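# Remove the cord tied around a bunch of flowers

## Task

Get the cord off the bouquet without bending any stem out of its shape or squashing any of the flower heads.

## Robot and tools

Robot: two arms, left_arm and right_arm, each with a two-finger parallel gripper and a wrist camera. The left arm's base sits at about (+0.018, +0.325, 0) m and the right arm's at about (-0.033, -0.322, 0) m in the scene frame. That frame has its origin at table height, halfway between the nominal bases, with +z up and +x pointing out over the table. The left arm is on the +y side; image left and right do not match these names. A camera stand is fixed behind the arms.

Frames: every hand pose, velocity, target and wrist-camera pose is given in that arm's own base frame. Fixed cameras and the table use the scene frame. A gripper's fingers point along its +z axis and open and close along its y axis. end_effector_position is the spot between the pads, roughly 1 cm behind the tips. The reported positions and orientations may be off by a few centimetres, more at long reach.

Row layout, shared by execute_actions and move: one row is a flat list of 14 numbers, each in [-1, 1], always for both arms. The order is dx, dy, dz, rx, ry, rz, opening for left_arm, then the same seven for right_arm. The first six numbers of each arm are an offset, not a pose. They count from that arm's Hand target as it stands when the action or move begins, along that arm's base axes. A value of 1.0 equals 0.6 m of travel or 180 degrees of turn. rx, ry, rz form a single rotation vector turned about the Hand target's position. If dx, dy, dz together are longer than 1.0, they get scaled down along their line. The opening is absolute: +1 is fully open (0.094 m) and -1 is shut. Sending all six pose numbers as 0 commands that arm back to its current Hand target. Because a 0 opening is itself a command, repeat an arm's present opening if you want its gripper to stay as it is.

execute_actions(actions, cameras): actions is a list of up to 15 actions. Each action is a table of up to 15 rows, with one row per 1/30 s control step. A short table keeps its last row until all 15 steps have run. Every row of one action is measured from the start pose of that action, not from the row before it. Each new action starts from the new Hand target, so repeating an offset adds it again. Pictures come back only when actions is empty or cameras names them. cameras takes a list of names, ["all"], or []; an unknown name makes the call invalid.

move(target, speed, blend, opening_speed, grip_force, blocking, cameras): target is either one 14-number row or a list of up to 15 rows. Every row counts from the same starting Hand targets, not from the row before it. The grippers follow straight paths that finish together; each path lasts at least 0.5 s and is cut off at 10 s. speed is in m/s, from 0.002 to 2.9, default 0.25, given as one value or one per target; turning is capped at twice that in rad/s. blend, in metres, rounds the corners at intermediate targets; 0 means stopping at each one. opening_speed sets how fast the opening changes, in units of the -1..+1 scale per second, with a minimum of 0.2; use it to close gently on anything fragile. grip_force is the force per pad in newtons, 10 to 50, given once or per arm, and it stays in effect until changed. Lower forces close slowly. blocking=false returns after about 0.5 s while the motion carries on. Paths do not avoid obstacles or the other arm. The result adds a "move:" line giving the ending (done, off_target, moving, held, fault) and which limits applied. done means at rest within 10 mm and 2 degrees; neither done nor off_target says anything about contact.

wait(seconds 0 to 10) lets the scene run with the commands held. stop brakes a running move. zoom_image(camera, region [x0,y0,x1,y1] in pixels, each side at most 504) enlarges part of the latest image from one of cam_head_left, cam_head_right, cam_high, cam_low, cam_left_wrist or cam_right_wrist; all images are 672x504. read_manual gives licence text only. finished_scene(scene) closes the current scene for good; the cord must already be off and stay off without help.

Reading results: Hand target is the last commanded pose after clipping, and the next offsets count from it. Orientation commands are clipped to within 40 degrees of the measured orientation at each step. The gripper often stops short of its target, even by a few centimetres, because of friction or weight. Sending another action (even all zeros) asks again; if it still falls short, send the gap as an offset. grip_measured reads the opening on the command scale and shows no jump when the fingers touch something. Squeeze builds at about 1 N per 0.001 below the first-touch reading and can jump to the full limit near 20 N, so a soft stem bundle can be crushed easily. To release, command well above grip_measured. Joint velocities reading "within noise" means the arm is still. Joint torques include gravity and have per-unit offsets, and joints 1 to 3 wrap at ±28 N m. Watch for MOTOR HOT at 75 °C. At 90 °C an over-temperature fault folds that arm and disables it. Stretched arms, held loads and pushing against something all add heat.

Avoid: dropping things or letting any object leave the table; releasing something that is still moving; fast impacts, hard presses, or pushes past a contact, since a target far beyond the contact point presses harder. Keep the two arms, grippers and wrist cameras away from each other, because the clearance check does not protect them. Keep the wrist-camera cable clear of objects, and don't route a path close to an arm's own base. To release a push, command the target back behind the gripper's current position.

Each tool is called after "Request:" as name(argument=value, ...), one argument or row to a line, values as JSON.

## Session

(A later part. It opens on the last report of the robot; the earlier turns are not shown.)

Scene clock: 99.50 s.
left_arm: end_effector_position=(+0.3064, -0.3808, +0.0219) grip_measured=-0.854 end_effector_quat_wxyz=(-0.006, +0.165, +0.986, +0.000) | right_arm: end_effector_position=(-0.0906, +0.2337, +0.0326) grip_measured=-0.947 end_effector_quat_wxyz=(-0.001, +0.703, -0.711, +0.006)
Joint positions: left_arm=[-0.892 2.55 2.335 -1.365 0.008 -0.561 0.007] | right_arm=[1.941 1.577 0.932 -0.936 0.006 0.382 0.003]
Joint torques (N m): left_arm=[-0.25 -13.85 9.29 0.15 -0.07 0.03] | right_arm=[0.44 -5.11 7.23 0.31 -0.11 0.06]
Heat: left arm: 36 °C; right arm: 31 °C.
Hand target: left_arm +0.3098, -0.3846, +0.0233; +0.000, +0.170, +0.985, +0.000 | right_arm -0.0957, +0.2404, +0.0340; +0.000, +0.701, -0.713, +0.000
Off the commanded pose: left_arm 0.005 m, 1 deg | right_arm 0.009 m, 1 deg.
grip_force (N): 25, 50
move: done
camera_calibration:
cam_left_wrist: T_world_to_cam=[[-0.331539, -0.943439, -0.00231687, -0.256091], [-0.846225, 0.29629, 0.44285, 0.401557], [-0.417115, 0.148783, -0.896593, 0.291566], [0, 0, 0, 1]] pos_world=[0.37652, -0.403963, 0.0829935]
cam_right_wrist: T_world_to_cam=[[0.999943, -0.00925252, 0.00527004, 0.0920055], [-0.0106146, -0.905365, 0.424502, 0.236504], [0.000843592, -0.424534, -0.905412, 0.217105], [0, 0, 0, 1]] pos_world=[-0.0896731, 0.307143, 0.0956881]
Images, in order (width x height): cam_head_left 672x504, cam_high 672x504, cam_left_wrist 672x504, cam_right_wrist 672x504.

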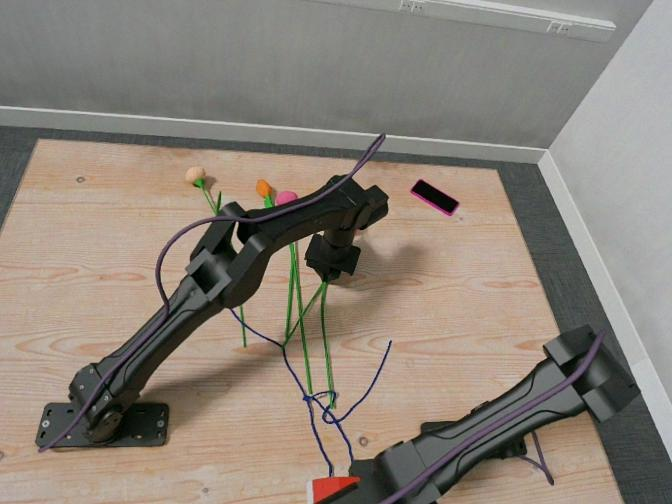

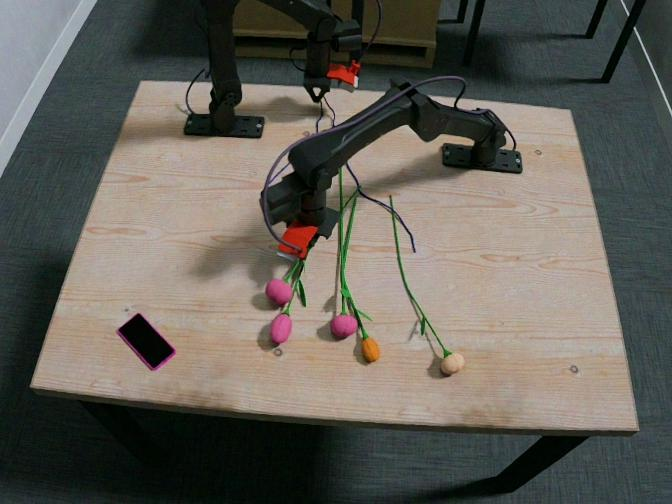

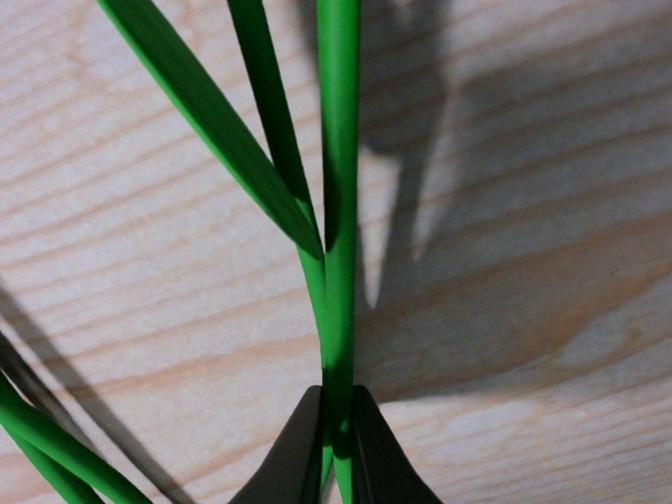

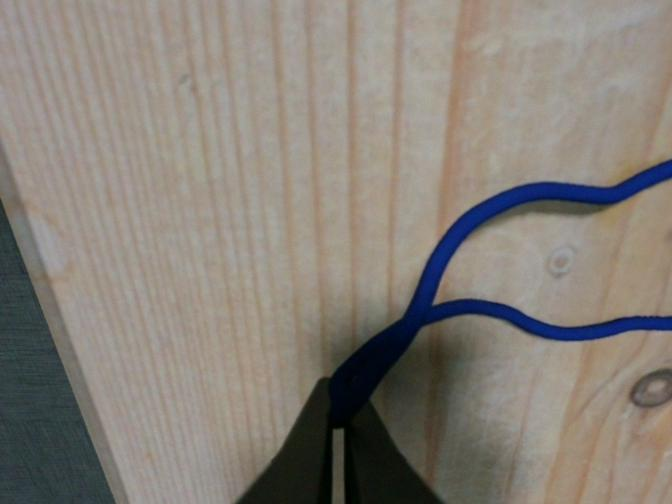

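Request:
move(
  target=[
    [0.065, 0.0, 0.004, 0, 0, 0, -1, -0.02, -0.02, 0.0, 0, 0, 0, -1],
  ],
  speed=[0.1],
  cameras=["cam_head_left","cam_head_right","cam_high"],
)

Request:
zoom_image(
  camera="cam_head_left",
  region=[200, 230, 460, 490],
)

Scene clock: 101.00 s.
left_arm: end_effector_position=(+0.3470, -0.3819, +0.0250) grip_measured=-0.856 end_effector_quat_wxyz=(+0.006, +0.165, +0.986, -0.009) | right_arm: end_effector_position=(-0.1048, +0.2277, +0.0326) grip_measured=-0.947 end_effector_quat_wxyz=(-0.001, +0.703, -0.711, +0.006)
Joint positions: left_arm=[-0.833 2.782 2.799 -1.567 0.006 -0.502 0.007] | right_arm=[2.002 1.577 0.932 -0.936 0.006 0.443 0.003]
Joint torques (N m): left_arm=[-0.21 -14.78 8.87 0.21 -0.07 0.07] | right_arm=[0.49 -7.06 5.27 0.31 -0.05 0.1]
Heat: left arm: 36 °C; right arm: 31 °C.
Hand target: left_arm +0.3488, -0.3847, +0.0257; +0.000, +0.170, +0.985, +0.000 | right_arm -0.1077, +0.2284, +0.0340; +0.000, +0.701, -0.713, +0.000
Off the commanded pose: left_arm 0.003 m, 1 deg | right_arm 0.003 m, 1 deg.
joint sent to its limit (left arm) — joint 4 (wrist pitch), lower limit. The joint targets still meet the commanded pose.
grip_force (N): 25, 50
move: done
Images, in order (width x height): cam_head_left 672x504, cam_head_right 672x504, cam_high 672x504.

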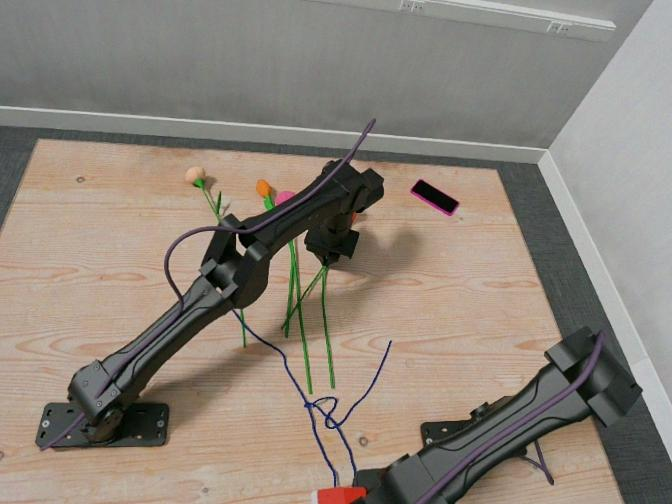

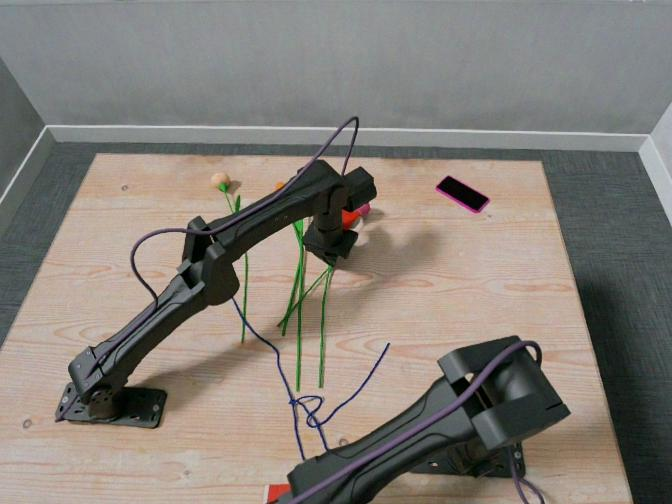

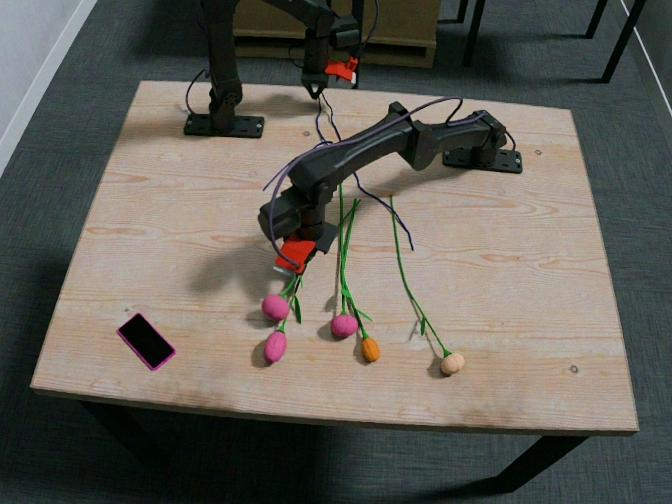

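Scaled by 1.938 from the camera's 672x504 image, which has a finer 960x720 frame.

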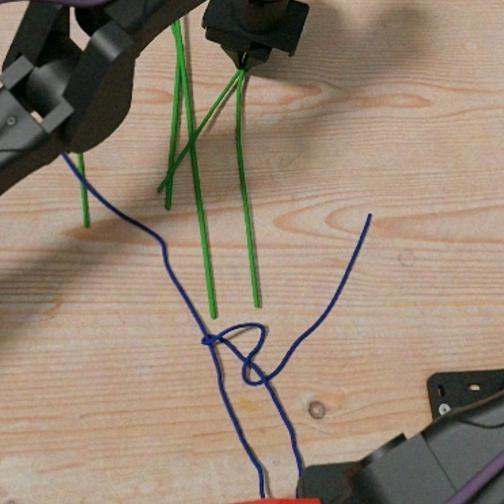

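Request:
move(
  target=[
    [0, 0, -0.0187, 0, 0, 0, -1, 0, 0, -0.022, 0, 0, 0, -1],
    [0, 0, -0.0187, 0, 0, 0, -0.4, 0, 0, -0.022, 0, 0, 0, -0.6],
    [0, 0, 0.1, 0, 0, 0, -0.4, 0, 0, 0.1, 0, 0, 0, -0.6],
    [0.0387, 0.336, 0.14, 0, 0, 0.195, -0.4, 0.0, 0, 0.13, 0, 0, 0, -0.6],
  ],
  speed=[0.08,0.1,0.15,0.25],
  blend=[0,0,0.03,0],
  cameras=["cam_left_wrist","cam_right_wrist","cam_high","cam_head_left"],
)

Scene clock: 106.77 s.
left_arm: end_effector_position=(+0.3713, -0.1812, +0.0945) grip_measured=-0.402 end_effector_quat_wxyz=(-0.022, -0.134, +0.991, +0.012) | right_arm: end_effector_position=(-0.1039, +0.2258, +0.0991) grip_measured=-0.602 end_effector_quat_wxyz=(+0.004, +0.703, -0.711, +0.019)
Joint positions: left_arm=[-0.455 2.192 1.997 -1.425 0.005 -0.723 0.028] | right_arm=[2.002 1.527 1.156 -1.239 0.006 0.444 0.019]
Joint torques (N m): left_arm=[-0.53 -17.52 5.34 0.34 0.03 -0.07] | right_arm=[0.53 -9.22 7.6 0.09 -0.09 0.06]
Heat: left arm: 36 °C; right arm: 31 °C.
Hand target: left_arm +0.3719, -0.1830, +0.1096; +0.000, -0.135, +0.991, +0.000 | right_arm -0.1077, +0.2285, +0.1120; +0.000, +0.701, -0.713, +0.000
Off the commanded pose: left_arm 0.015 m, 3 deg | right_arm 0.014 m, 2 deg.
grip_force (N): 25, 50
move: off_target (left_arm, right_arm)
camera_calibration:
cam_left_wrist: T_world_to_cam=[[0.258369, -0.96549, -0.0327892, -0.266275], [-0.849735, -0.243277, 0.467724, 0.266335], [-0.45956, -0.0929832, -0.883266, 0.324731], [0, 0, 0, 1]] pos_world=[0.444345, -0.162098, 0.153522]
cam_right_wrist: T_world_to_cam=[[0.999796, -0.00933027, 0.0178899, 0.103566], [-0.0163472, -0.894298, 0.447172, 0.195708], [0.0118267, -0.447374, -0.894269, 0.279187], [0, 0, 0, 1]] pos_world=[-0.103647, 0.300889, 0.160301]
Images, in order (width x height): cam_head_left 672x504, cam_high 672x504, cam_left_wrist 672x504, cam_right_wrist 672x504.

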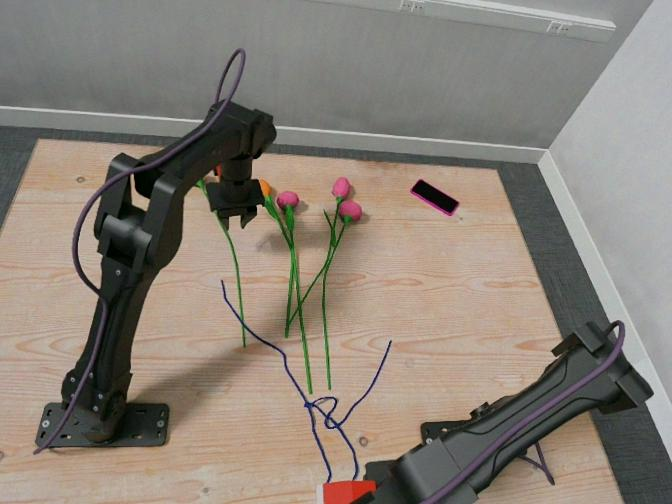

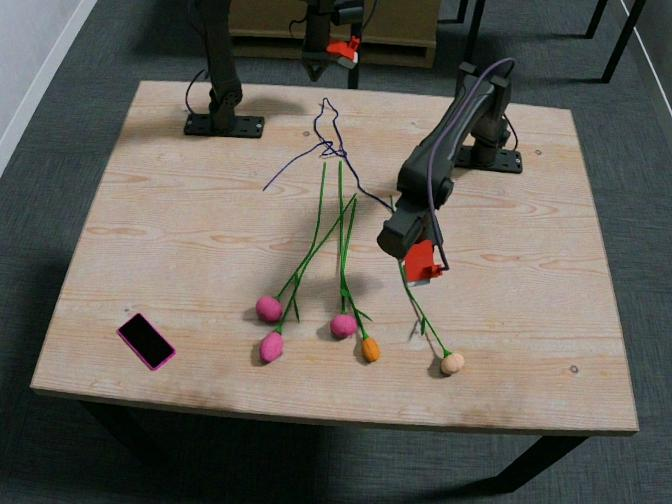

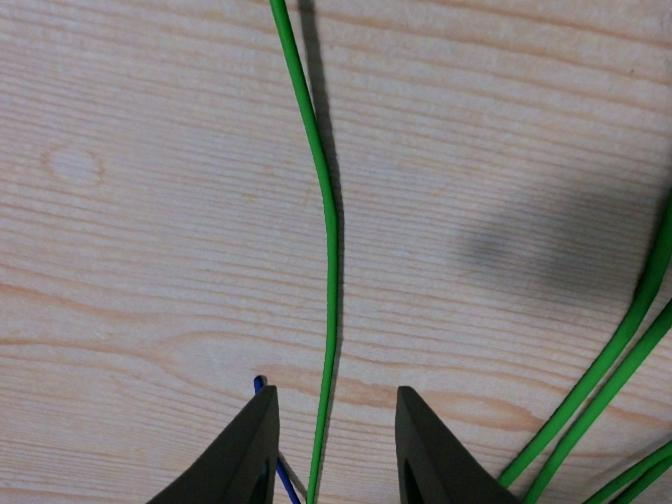

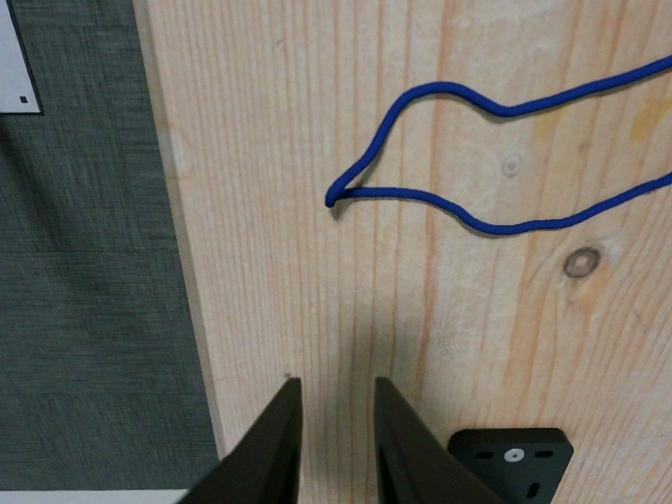

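Request:
move(
  target=[
    [-0.0065, 0.01, -0.1, 0, 0, 0, -0.4, 0, 0, 0, 0, 0, 0, -0.6],
    [-0.0065, 0.01, -0.164, 0, 0, 0, -0.4, 0, 0, 0, 0, 0, 0, -0.6],
    [-0.0065, 0.01, -0.164, 0, 0, 0, -1, 0, 0, 0, 0, 0, 0, -0.6],
    [0.0, 0.01, -0.13, 0, 0, 0, -1, 0, 0, 0, 0, 0, 0, -0.6],
    [0.127, -0.023, -0.125, 0, 0, 0, -1, 0, 0, 0, 0, 0, 0, -0.6],
  ],
  speed=[0.18,0.08,0.1,0.1,0.12],
  blend=[0.02,0,0,0.015,0],
  cameras=["cam_left_wrist","cam_high"],
)

Scene clock: 112.90 s.
left_arm: end_effector_position=(+0.4414, -0.1975, +0.0325) grip_measured=-0.908 end_effector_quat_wxyz=(-0.008, -0.137, +0.991, +0.000) | right_arm: end_effector_position=(-0.1039, +0.2257, +0.0991) grip_measured=-0.602 end_effector_quat_wxyz=(+0.004, +0.703, -0.711, +0.019)
Joint positions: left_arm=[-0.42 2.523 2.328 -1.389 0.008 -0.694 0.004] | right_arm=[2.002 1.527 1.156 -1.239 0.006 0.444 0.019]
Joint torques (N m): left_arm=[0.27 -13.91 9.28 0.2 -0.06 0.07] | right_arm=[0.54 -9.31 7.57 0.11 -0.08 0.06]
Heat: left arm: 36 °C; right arm: 31 °C.
Hand target: left_arm +0.4482, -0.1968, +0.0346; +0.000, -0.135, +0.991, +0.000 | right_arm -0.1077, +0.2284, +0.1120; +0.000, +0.701, -0.713, +0.001
Off the commanded pose: left_arm 0.007 m, 1 deg | right_arm 0.014 m, 2 deg.
grip_force (N): 25, 50
move: off_target (right_arm); blend cut to 0.0192 m at target 1, 0.0104 m at target 4
camera_calibration:
cam_left_wrist: T_world_to_cam=[[0.264982, -0.964232, -0.00639482, -0.305611], [-0.862128, -0.239883, 0.446308, 0.357795], [-0.431879, -0.112751, -0.894856, 0.284893], [0, 0, 0, 1]] pos_world=[0.512486, -0.176729, 0.0932971]
Images, in order (width x height): cam_high 672x504, cam_left_wrist 672x504.

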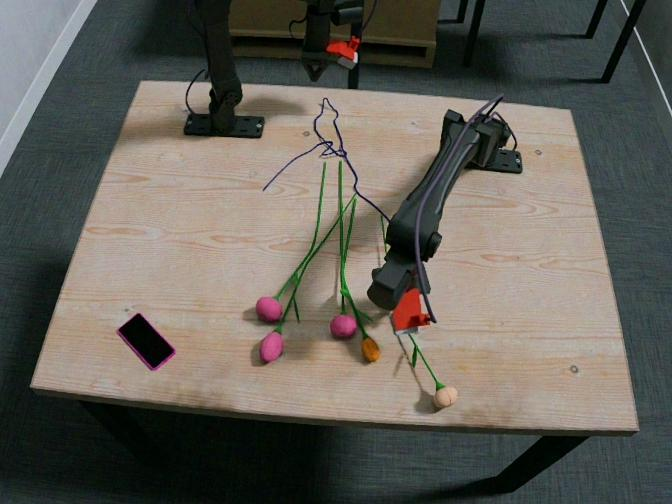

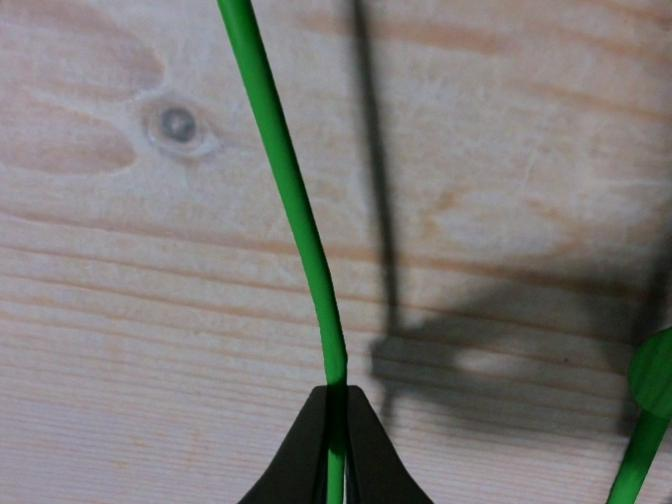

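Request:
move(
  target=[
    [0.008, -0.042, 0.0, 0, 0, 0, -1, 0, 0, 0, 0, 0, 0, -0.6],
    [0.008, -0.042, -0.028, 0, 0, 0, -1, 0, 0, 0, 0, 0, 0, -0.6],
    [0.008, -0.042, -0.028, 0, 0, 0, -0.5, 0, 0, 0, 0, 0, 0, -0.6],
    [0.008, -0.042, 0.17, 0, 0, 0, -0.5, 0, 0, 0, 0, 0, 0, -0.6],
  ],
  speed=[0.1,0.06,0.1,0.15],
  blend=[0.005,0,0,0],
  cameras=["cam_high","cam_head_left","cam_head_right","cam_low"],
)

Scene clock: 115.83 s.
left_arm: end_effector_position=(+0.4519, -0.2250, +0.1189) grip_measured=-0.502 end_effector_quat_wxyz=(+0.058, -0.130, +0.989, -0.044) | right_arm: end_effector_position=(-0.1039, +0.2257, +0.0991) grip_measured=-0.602 end_effector_quat_wxyz=(+0.004, +0.703, -0.711, +0.019)
Joint positions: left_arm=[-0.461 2.521 2.665 -1.569 0.008 -0.723 0.023] | right_arm=[2.002 1.527 1.156 -1.239 0.006 0.444 0.019]
Joint torques (N m): left_arm=[0.06 -18.07 6.79 0.53 -0.05 -0.04] | right_arm=[0.55 -9.25 7.61 0.1 -0.07 0.08]
Heat: left arm: 36 °C; right arm: 31 °C.
Hand target: left_arm +0.4530, -0.2221, +0.1367; +0.000, -0.135, +0.991, +0.000 | right_arm -0.1077, +0.2284, +0.1120; +0.000, +0.701, -0.713, +0.001
Off the commanded pose: left_arm 0.018 m, 8 deg | right_arm 0.014 m, 2 deg.
joint sent to its limit (left arm) — joint 4 (wrist pitch), lower limit. The joint targets are off in orientation, not in position.
grip_force (N): 25, 50
move: off_target (left_arm, right_arm)
Images, in order (width x height): cam_head_left 672x504, cam_head_right 672x504, cam_high 672x504, cam_low 672x504.

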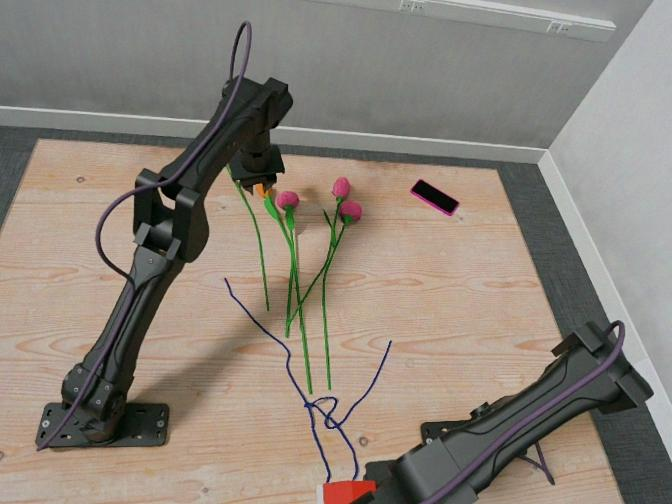

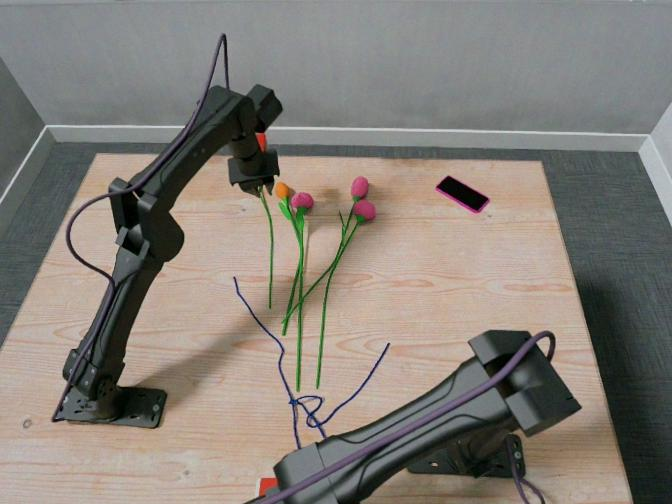

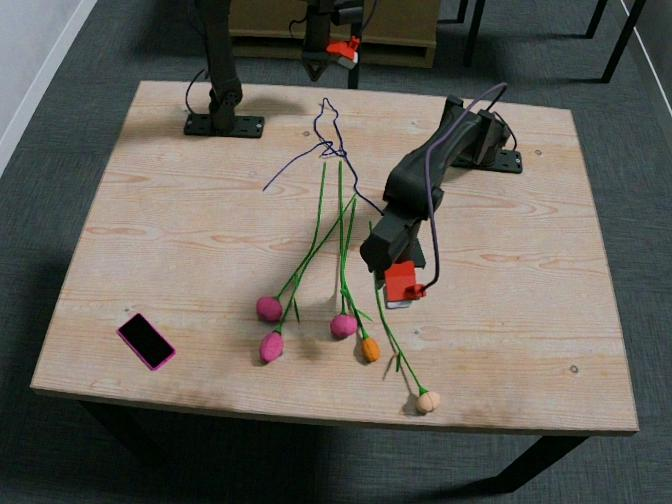

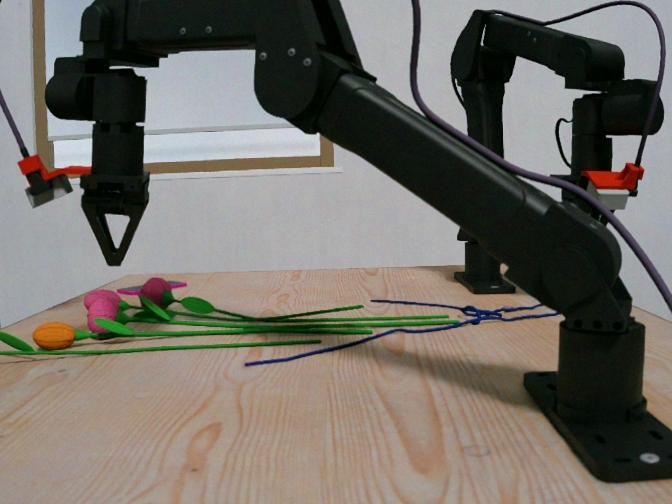

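Request:
zoom_image(
  camera="cam_head_left",
  region=[200, 240, 400, 480],
)

Scaled by 2.100 from the camera's 672x504 image, which has a finer 960x720 frame.

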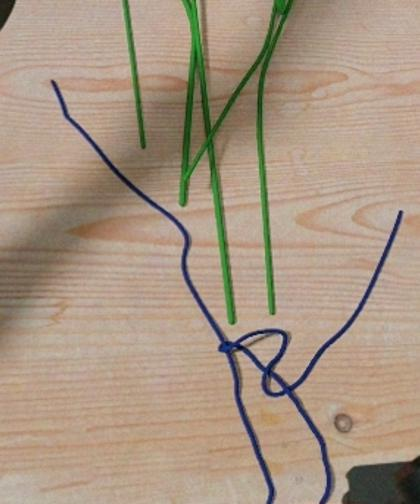

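Request:
move(
  target=[
    [0, 0, 0, 0, 0, 0, -0.5, 0.0195, 0.051, -0.08, 0, 0, -0.25, -0.3],
    [0, 0, 0, 0, 0, 0, -0.5, 0.0195, 0.051, -0.155, 0, 0, -0.25, -0.3],
  ],
  speed=[0.2,0.08],
  blend=[0.02,0],
  cameras=["cam_right_wrist"],
)

Scene clock: 120.60 s.
left_arm: end_effector_position=(+0.4519, -0.2249, +0.1188) grip_measured=-0.502 end_effector_quat_wxyz=(+0.058, -0.130, +0.989, -0.044) | right_arm: end_effector_position=(-0.0982, +0.2615, +0.0276) grip_measured=-0.302 end_effector_quat_wxyz=(+0.001, -0.383, +0.924, +0.009)
Joint positions: left_arm=[-0.461 2.521 2.665 -1.569 0.008 -0.723 0.023] | right_arm=[1.928 1.666 1.004 -0.891 0.002 1.142 0.033]
Joint torques (N m): left_arm=[0.44 -18.17 6.84 0.53 0 -0.04] | right_arm=[-0.59 -5.98 3.96 0.52 -0.06 0.11]
Heat: left arm: 37 °C; right arm: 31 °C.
Hand target: left_arm +0.4530, -0.2221, +0.1367; +0.000, -0.135, +0.991, +0.000 | right_arm -0.0960, +0.2590, +0.0190; +0.000, -0.375, +0.927, +0.000
Off the commanded pose: left_arm 0.018 m, 8 deg | right_arm 0.009 m, 1 deg.
joint sent to its limit (left arm) — joint 4 (wrist pitch), lower limit. The joint targets are off in orientation, not in position.
grip_force (N): 25, 50
move: off_target (left_arm)
camera_calibration:
cam_right_wrist: T_world_to_cam=[[0.70902, -0.704931, -0.0190583, 0.253882], [-0.637696, -0.652464, 0.409432, 0.136541], [-0.301057, -0.278142, -0.912141, 0.156701], [0, 0, 0, 1]] pos_world=[-0.0457602, 0.311643, 0.0918681]
Images, in order (width x height): cam_right_wrist 672x504.

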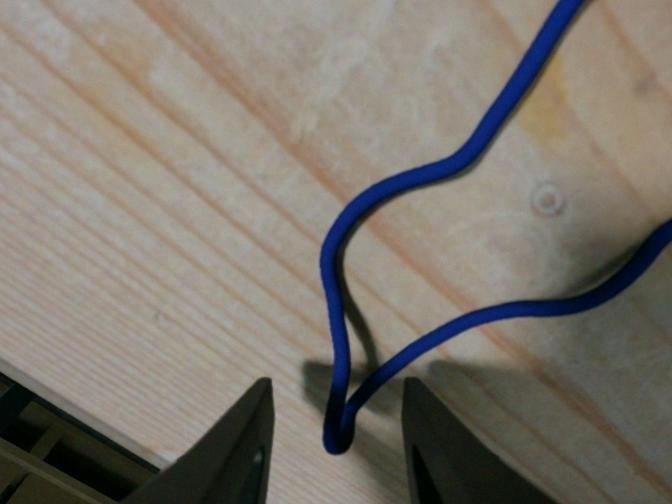

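Request:
move(
  target=[
    [0, 0, 0, 0, 0, 0, -0.5, 0.0, 0.0, -0.02, 0, 0, 0, -0.3],
    [0, 0, 0, 0, 0, 0, -0.5, 0.0, 0.0, -0.02, 0, 0, 0, -1],
    [0, 0, 0, 0, 0, 0, -0.5, 0.0, -0.01, 0.3, 0, 0, 0, -1],
    [0, 0, 0, 0, 0, 0, -0.5, 0.0, -0.04, 0.0, 0, 0, 0, -1],
  ],
  speed=[0.06,0.1,0.15,0.15],
  blend=0,
  cameras=["cam_right_wrist","cam_head_left","cam_high"],
)

Scene clock: 125.93 s.
left_arm: end_effector_position=(+0.4519, -0.2249, +0.1188) grip_measured=-0.502 end_effector_quat_wxyz=(+0.058, -0.130, +0.989, -0.044) | right_arm: end_effector_position=(-0.0954, +0.2384, +0.0266) grip_measured=-0.933 end_effector_quat_wxyz=(+0.000, -0.377, +0.926, +0.008)
Joint positions: left_arm=[-0.461 2.521 2.665 -1.569 0.008 -0.723 0.023] | right_arm=[1.948 1.586 0.914 -0.884 0 1.174 0.003]
Joint torques (N m): left_arm=[0.29 -18.28 6.71 0.45 -0.03 -0.09] | right_arm=[0.57 -5.3 4.11 0.45 -0.05 0.08]
Heat: left arm: 38 °C; right arm: 31 °C.
Hand target: left_arm +0.4530, -0.2221, +0.1367; +0.000, -0.135, +0.991, +0.000 | right_arm -0.0961, +0.2350, +0.0189; +0.000, -0.375, +0.927, +0.000
Off the commanded pose: left_arm 0.018 m, 8 deg | right_arm 0.008 m, 1 deg.
joint sent to its limit (left arm) — joint 4 (wrist pitch), lower limit. The joint targets are off in orientation, not in position.
grip_force (N): 25, 50
move: off_target (left_arm); target 2's new opening was sent with right_arm's hand 0.011 m and 1 deg from that target
camera_calibration:
cam_right_wrist: T_world_to_cam=[[0.700643, -0.71328, -0.0182008, 0.236783], [-0.644803, -0.643888, 0.41187, 0.120796], [-0.305498, -0.276837, -0.911061, 0.149399], [0, 0, 0, 1]] pos_world=[-0.0423696, 0.288031, 0.0906688]
Images, in order (width x height): cam_head_left 672x504, cam_high 672x504, cam_right_wrist 672x504.

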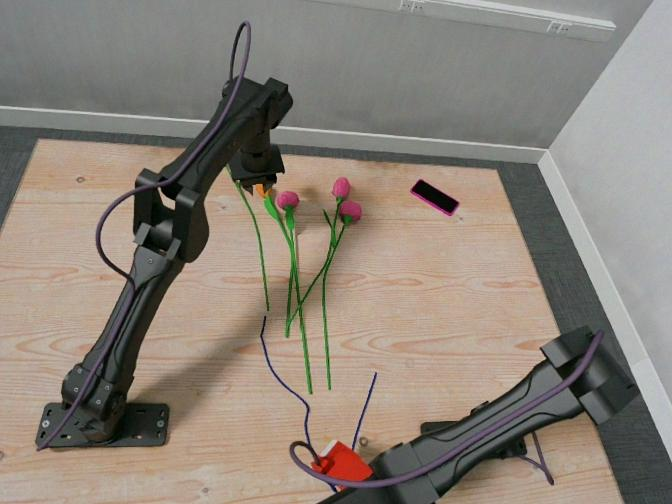

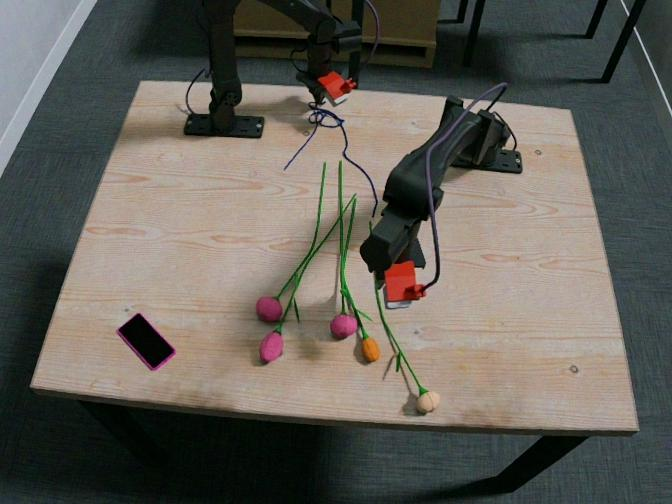

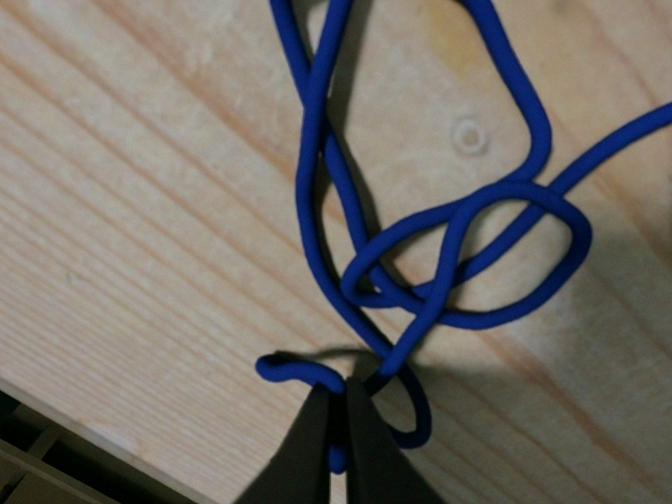

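Request:
move(
  target=[
    [0, 0, 0, 0, 0, 0, -0.5, 0.0, 0, 0.5, 0, 0, 0, -1],
  ],
  speed=[0.2],
  cameras=["cam_head_left","cam_high","cam_low"],
)

Scene clock: 128.27 s.
left_arm: end_effector_position=(+0.4519, -0.2249, +0.1188) grip_measured=-0.502 end_effector_quat_wxyz=(+0.058, -0.130, +0.989, -0.044) | right_arm: end_effector_position=(-0.0965, +0.2402, +0.3156) grip_measured=-0.933 end_effector_quat_wxyz=(+0.002, -0.367, +0.899, +0.240)
Joint positions: left_arm=[-0.461 2.521 2.665 -1.569 0.008 -0.723 0.023] | right_arm=[1.949 1.305 1.773 -1.554 0 1.175 0.003]
Joint torques (N m): left_arm=[0.44 -18.14 6.75 0.49 -0.08 -0.11] | right_arm=[0.59 -3.55 6.26 0.93 -0.02 0.05]
Motor temperatures (°C): left_arm=[27 39 32 25 24 26 28] | right_arm=[24 27 31 27 26 24 29]
Heat: left arm: 39 °C; right arm: 31 °C.
Hand target: left_arm +0.4530, -0.2221, +0.1367; +0.000, -0.135, +0.991, +0.000 | right_arm -0.0961, +0.2350, +0.3190; +0.000, -0.375, +0.927, +0.000
Off the commanded pose: left_arm 0.018 m, 8 deg | right_arm 0.006 m, 28 deg.
joint sent to its limit (left arm) — joint 4 (wrist pitch), lower limit. The joint targets are off in orientation, not in position.
joint sent to its limit (right arm) — joint 4 (wrist pitch), lower limit. The joint targets are off in orientation, not in position.
grip_force (N): 25, 50
move: off_target (left_arm, right_arm)
Images, in order (width x height): cam_head_left 672x504, cam_high 672x504, cam_low 672x504.

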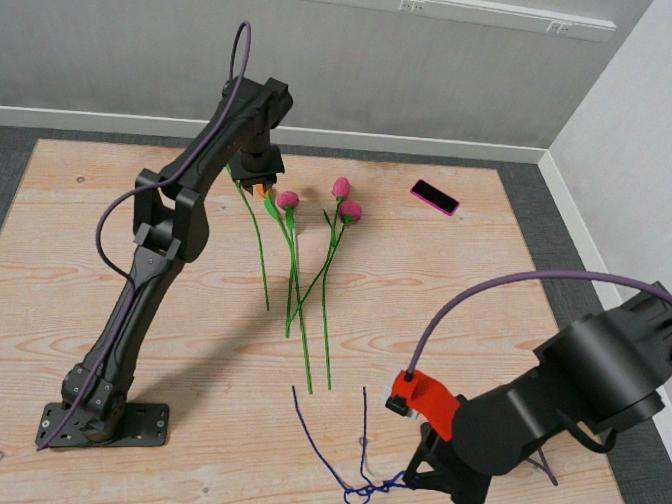

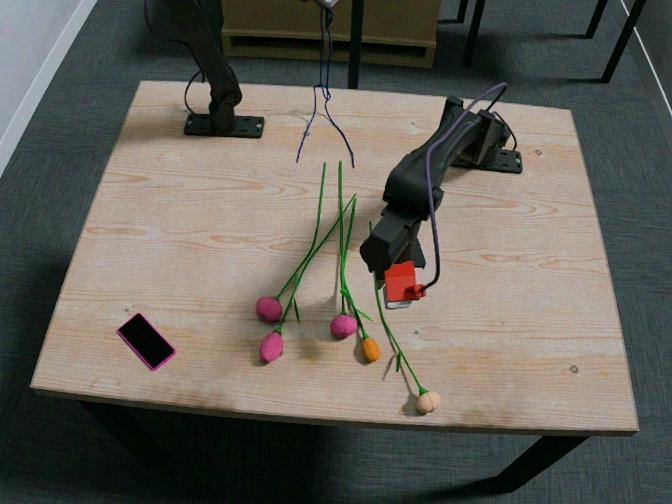

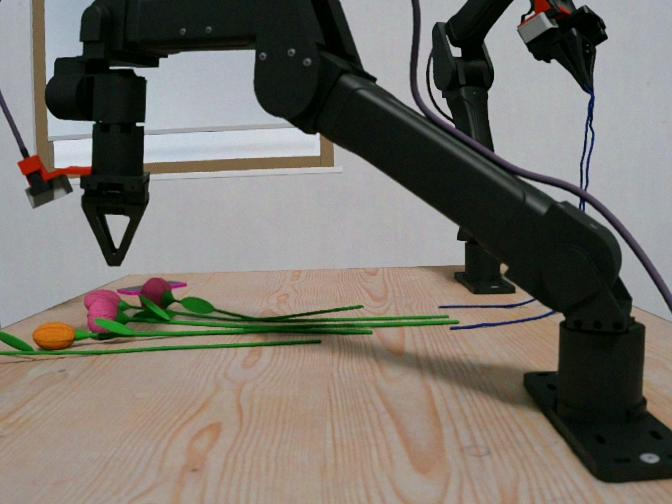

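Request:
move(
  target=[
    [0, 0, 0, 0, 0, 0, -0.5, 0.0, 0, 0.1, 0, 0, 0, -1],
    [0, 0, 0, 0, 0, 0, -0.5, 0.075, 0, -0.47, 0, 0, 0, -1],
    [0, 0, 0, 0, 0, 0, -0.5, 0.075, 0, -0.505, 0, 0, 0, -1],
    [0, 0, 0, 0, 0, 0, -0.5, 0.075, 0, -0.505, 0, 0, 0, -0.5],
    [0, 0, 0, 0, 0, 0, -0.5, 0.075, 0, -0.35, 0, 0, 0, -0.5],
  ],
  speed=[0.2,0.2,0.06,0.1,0.12],
  blend=[0.01,0.01,0,0,0],
  cameras=["cam_head_left","cam_high","cam_low","cam_right_wrist"],
)

Scene clock: 134.77 s.
left_arm: end_effector_position=(+0.4519, -0.2249, +0.1188) grip_measured=-0.502 end_effector_quat_wxyz=(+0.058, -0.130, +0.989, -0.044) | right_arm: end_effector_position=(-0.0519, +0.2326, +0.0989) grip_measured=-0.502 end_effector_quat_wxyz=(-0.002, -0.374, +0.927, -0.012)
Joint positions: left_arm=[-0.461 2.521 2.665 -1.569 0.008 -0.723 0.023] | right_arm=[1.786 1.474 1.107 -1.228 0 1.019 0.023]
Joint torques (N m): left_arm=[0.32 -17.98 6.87 0.51 -0.01 -0.11] | right_arm=[-0.62 -8.05 7.3 0.11 -0.04 -0.1]
Heat: left arm: 39 °C; right arm: 31 °C.
Hand target: left_arm +0.4530, -0.2221, +0.1367; +0.000, -0.135, +0.991, +0.000 | right_arm -0.0510, +0.2349, +0.1090; +0.000, -0.375, +0.927, +0.000
Off the commanded pose: left_arm 0.018 m, 8 deg | right_arm 0.010 m, 1 deg.
joint sent to its limit (left arm) — joint 4 (wrist pitch), lower limit. The joint targets are off in orientation, not in position.
grip_force (N): 25, 50
move: off_target (left_arm)
camera_calibration:
cam_right_wrist: T_world_to_cam=[[0.695756, -0.718075, 0.017094, 0.200828], [-0.653809, -0.623274, 0.429027, 0.108451], [-0.297419, -0.309674, -0.90313, 0.234252], [0, 0, 0, 1]] pos_world=[0.00084974, 0.284346, 0.161598]
Images, in order (width x height): cam_head_left 672x504, cam_high 672x504, cam_low 672x504, cam_right_wrist 672x504.

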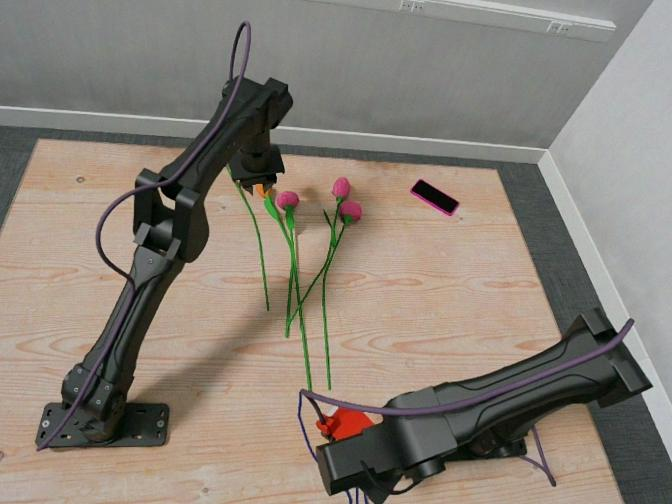

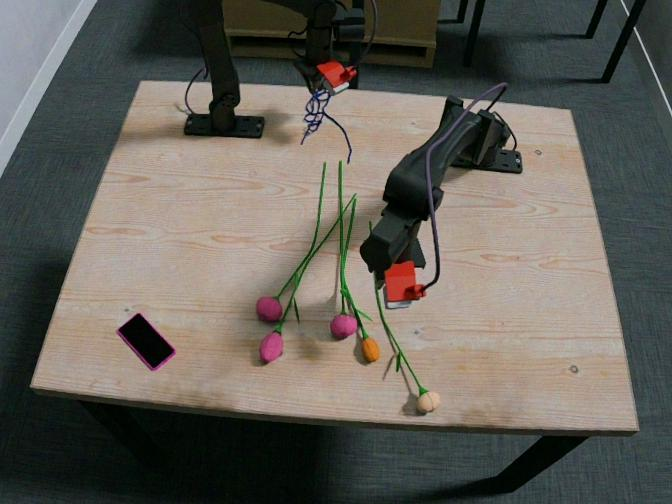

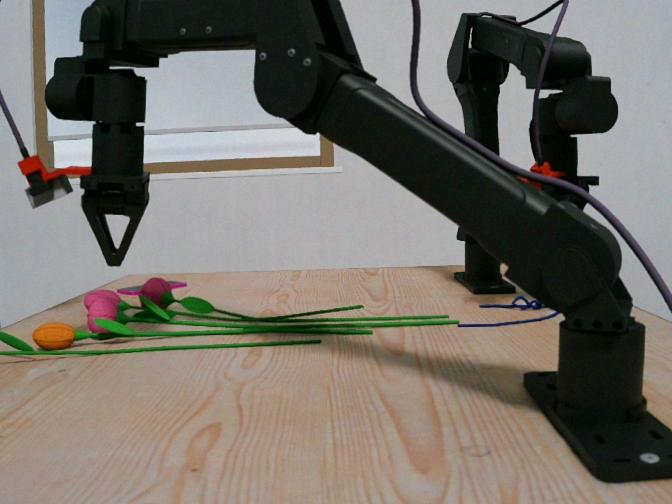

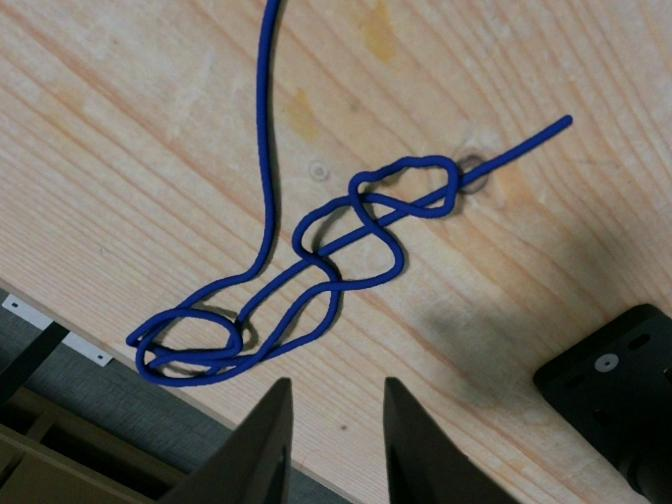

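Request:
zoom_image(
  camera="cam_high",
  region=[270, 70, 400, 240],
)

Request:
zoom_image(
  camera="cam_right_wrist",
  region=[0, 240, 360, 504],
)

Scaled by 2.965 from the camera's 672x504 image, which has a finer 960x720 frame.

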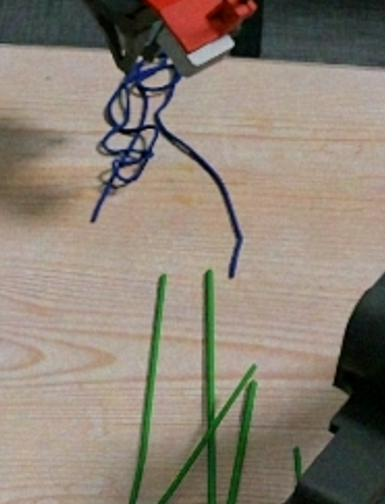

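Scaled by 1.400 from the camera's 672x504 image, which has a finer 960x720 frame.

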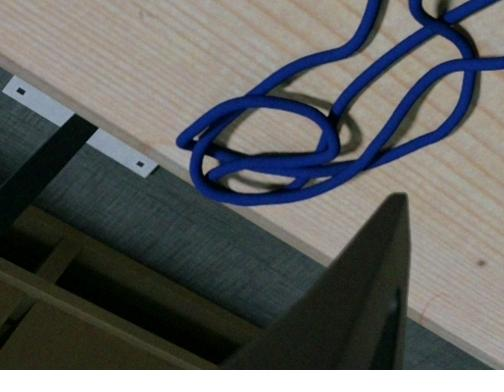

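Request:
move(
  target=[
    [0, 0, -0.12, 0, 0, 0, -0.5, -0.095, 0.003, -0.11, 0, 0, 0, -0.5],
    [0, 0, -0.198, 0, 0, 0, -0.5, -0.095, 0.003, -0.168, 0, 0, 0, -0.5],
    [0, 0, -0.198, 0, 0, 0, -1, -0.095, 0.003, -0.168, 0, 0, 0, -1],
    [0, 0, -0.165, 0, 0, 0, -1, -0.095, 0.003, -0.15, 0, 0, 0, -1],
    [-0.125, 0.033, -0.165, 0, 0, 0, -1, 0.01, 0.003, -0.15, 0, 0, 0, -1],
  ],
  speed=[0.15,0.08,0.1,0.08,0.1],
  blend=[0.02,0,0,0.008,0],
  cameras=["cam_left_wrist","cam_right_wrist","cam_high"],
)

Scene clock: 141.53 s.
left_arm: end_effector_position=(+0.3742, -0.1999, +0.0216) grip_measured=-0.908 end_effector_quat_wxyz=(-0.023, -0.133, +0.991, +0.012) | right_arm: end_effector_position=(-0.0504, +0.2454, +0.0182) grip_measured=-0.953 end_effector_quat_wxyz=(-0.005, -0.373, +0.928, +0.008)
Joint positions: left_arm=[-0.49 2.269 1.833 -1.186 0.007 -0.758 0.004] | right_arm=[1.759 1.579 0.871 -0.848 -0.014 0.995 0.002]
Joint torques (N m): left_arm=[-0.35 -18.07 5.46 0.34 -0.07 -0.07] | right_arm=[-0.39 -8.81 3.55 0.18 0.1 -0.1]
Heat: left arm: 40 °C; right arm: 31 °C.
Hand target: left_arm +0.3780, -0.2022, +0.0378; +0.000, -0.135, +0.991, +0.000 | right_arm -0.0451, +0.2367, +0.0190; +0.000, -0.375, +0.927, +0.000
Off the commanded pose: left_arm 0.017 m, 3 deg | right_arm 0.010 m, 1 deg.
grip_force (N): 25, 50
move: off_target (left_arm); target 3's new opening was sent with right_arm's hand 0.011 m and 1 deg from that target
camera_calibration:
cam_left_wrist: T_world_to_cam=[[0.257613, -0.965658, -0.0337677, -0.287139], [-0.848874, -0.242875, 0.469495, 0.298152], [-0.461573, -0.0922834, -0.882289, 0.260799], [0, 0, 0, 1]] pos_world=[0.447442, -0.180797, 0.0804228]
cam_right_wrist: T_world_to_cam=[[0.693949, -0.71966, -0.0228885, 0.211395], [-0.646135, -0.636448, 0.421241, 0.155777], [-0.317718, -0.277531, -0.90666, 0.156891], [0, 0, 0, 1]] pos_world=[0.0038024, 0.294818, 0.0814655]
Images, in order (width x height): cam_high 672x504, cam_left_wrist 672x504, cam_right_wrist 672x504.

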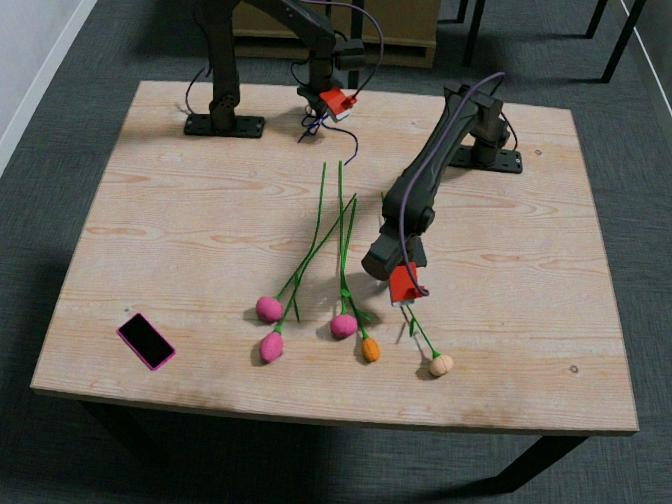

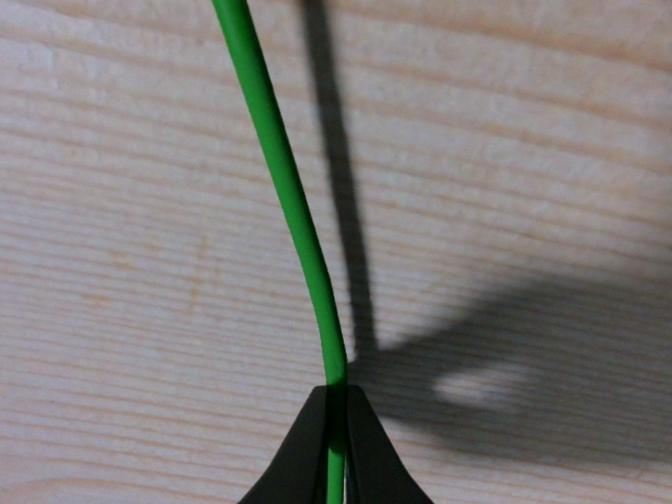

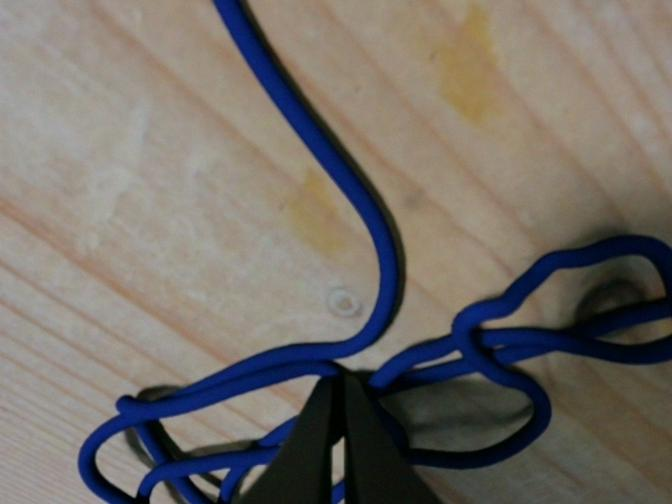

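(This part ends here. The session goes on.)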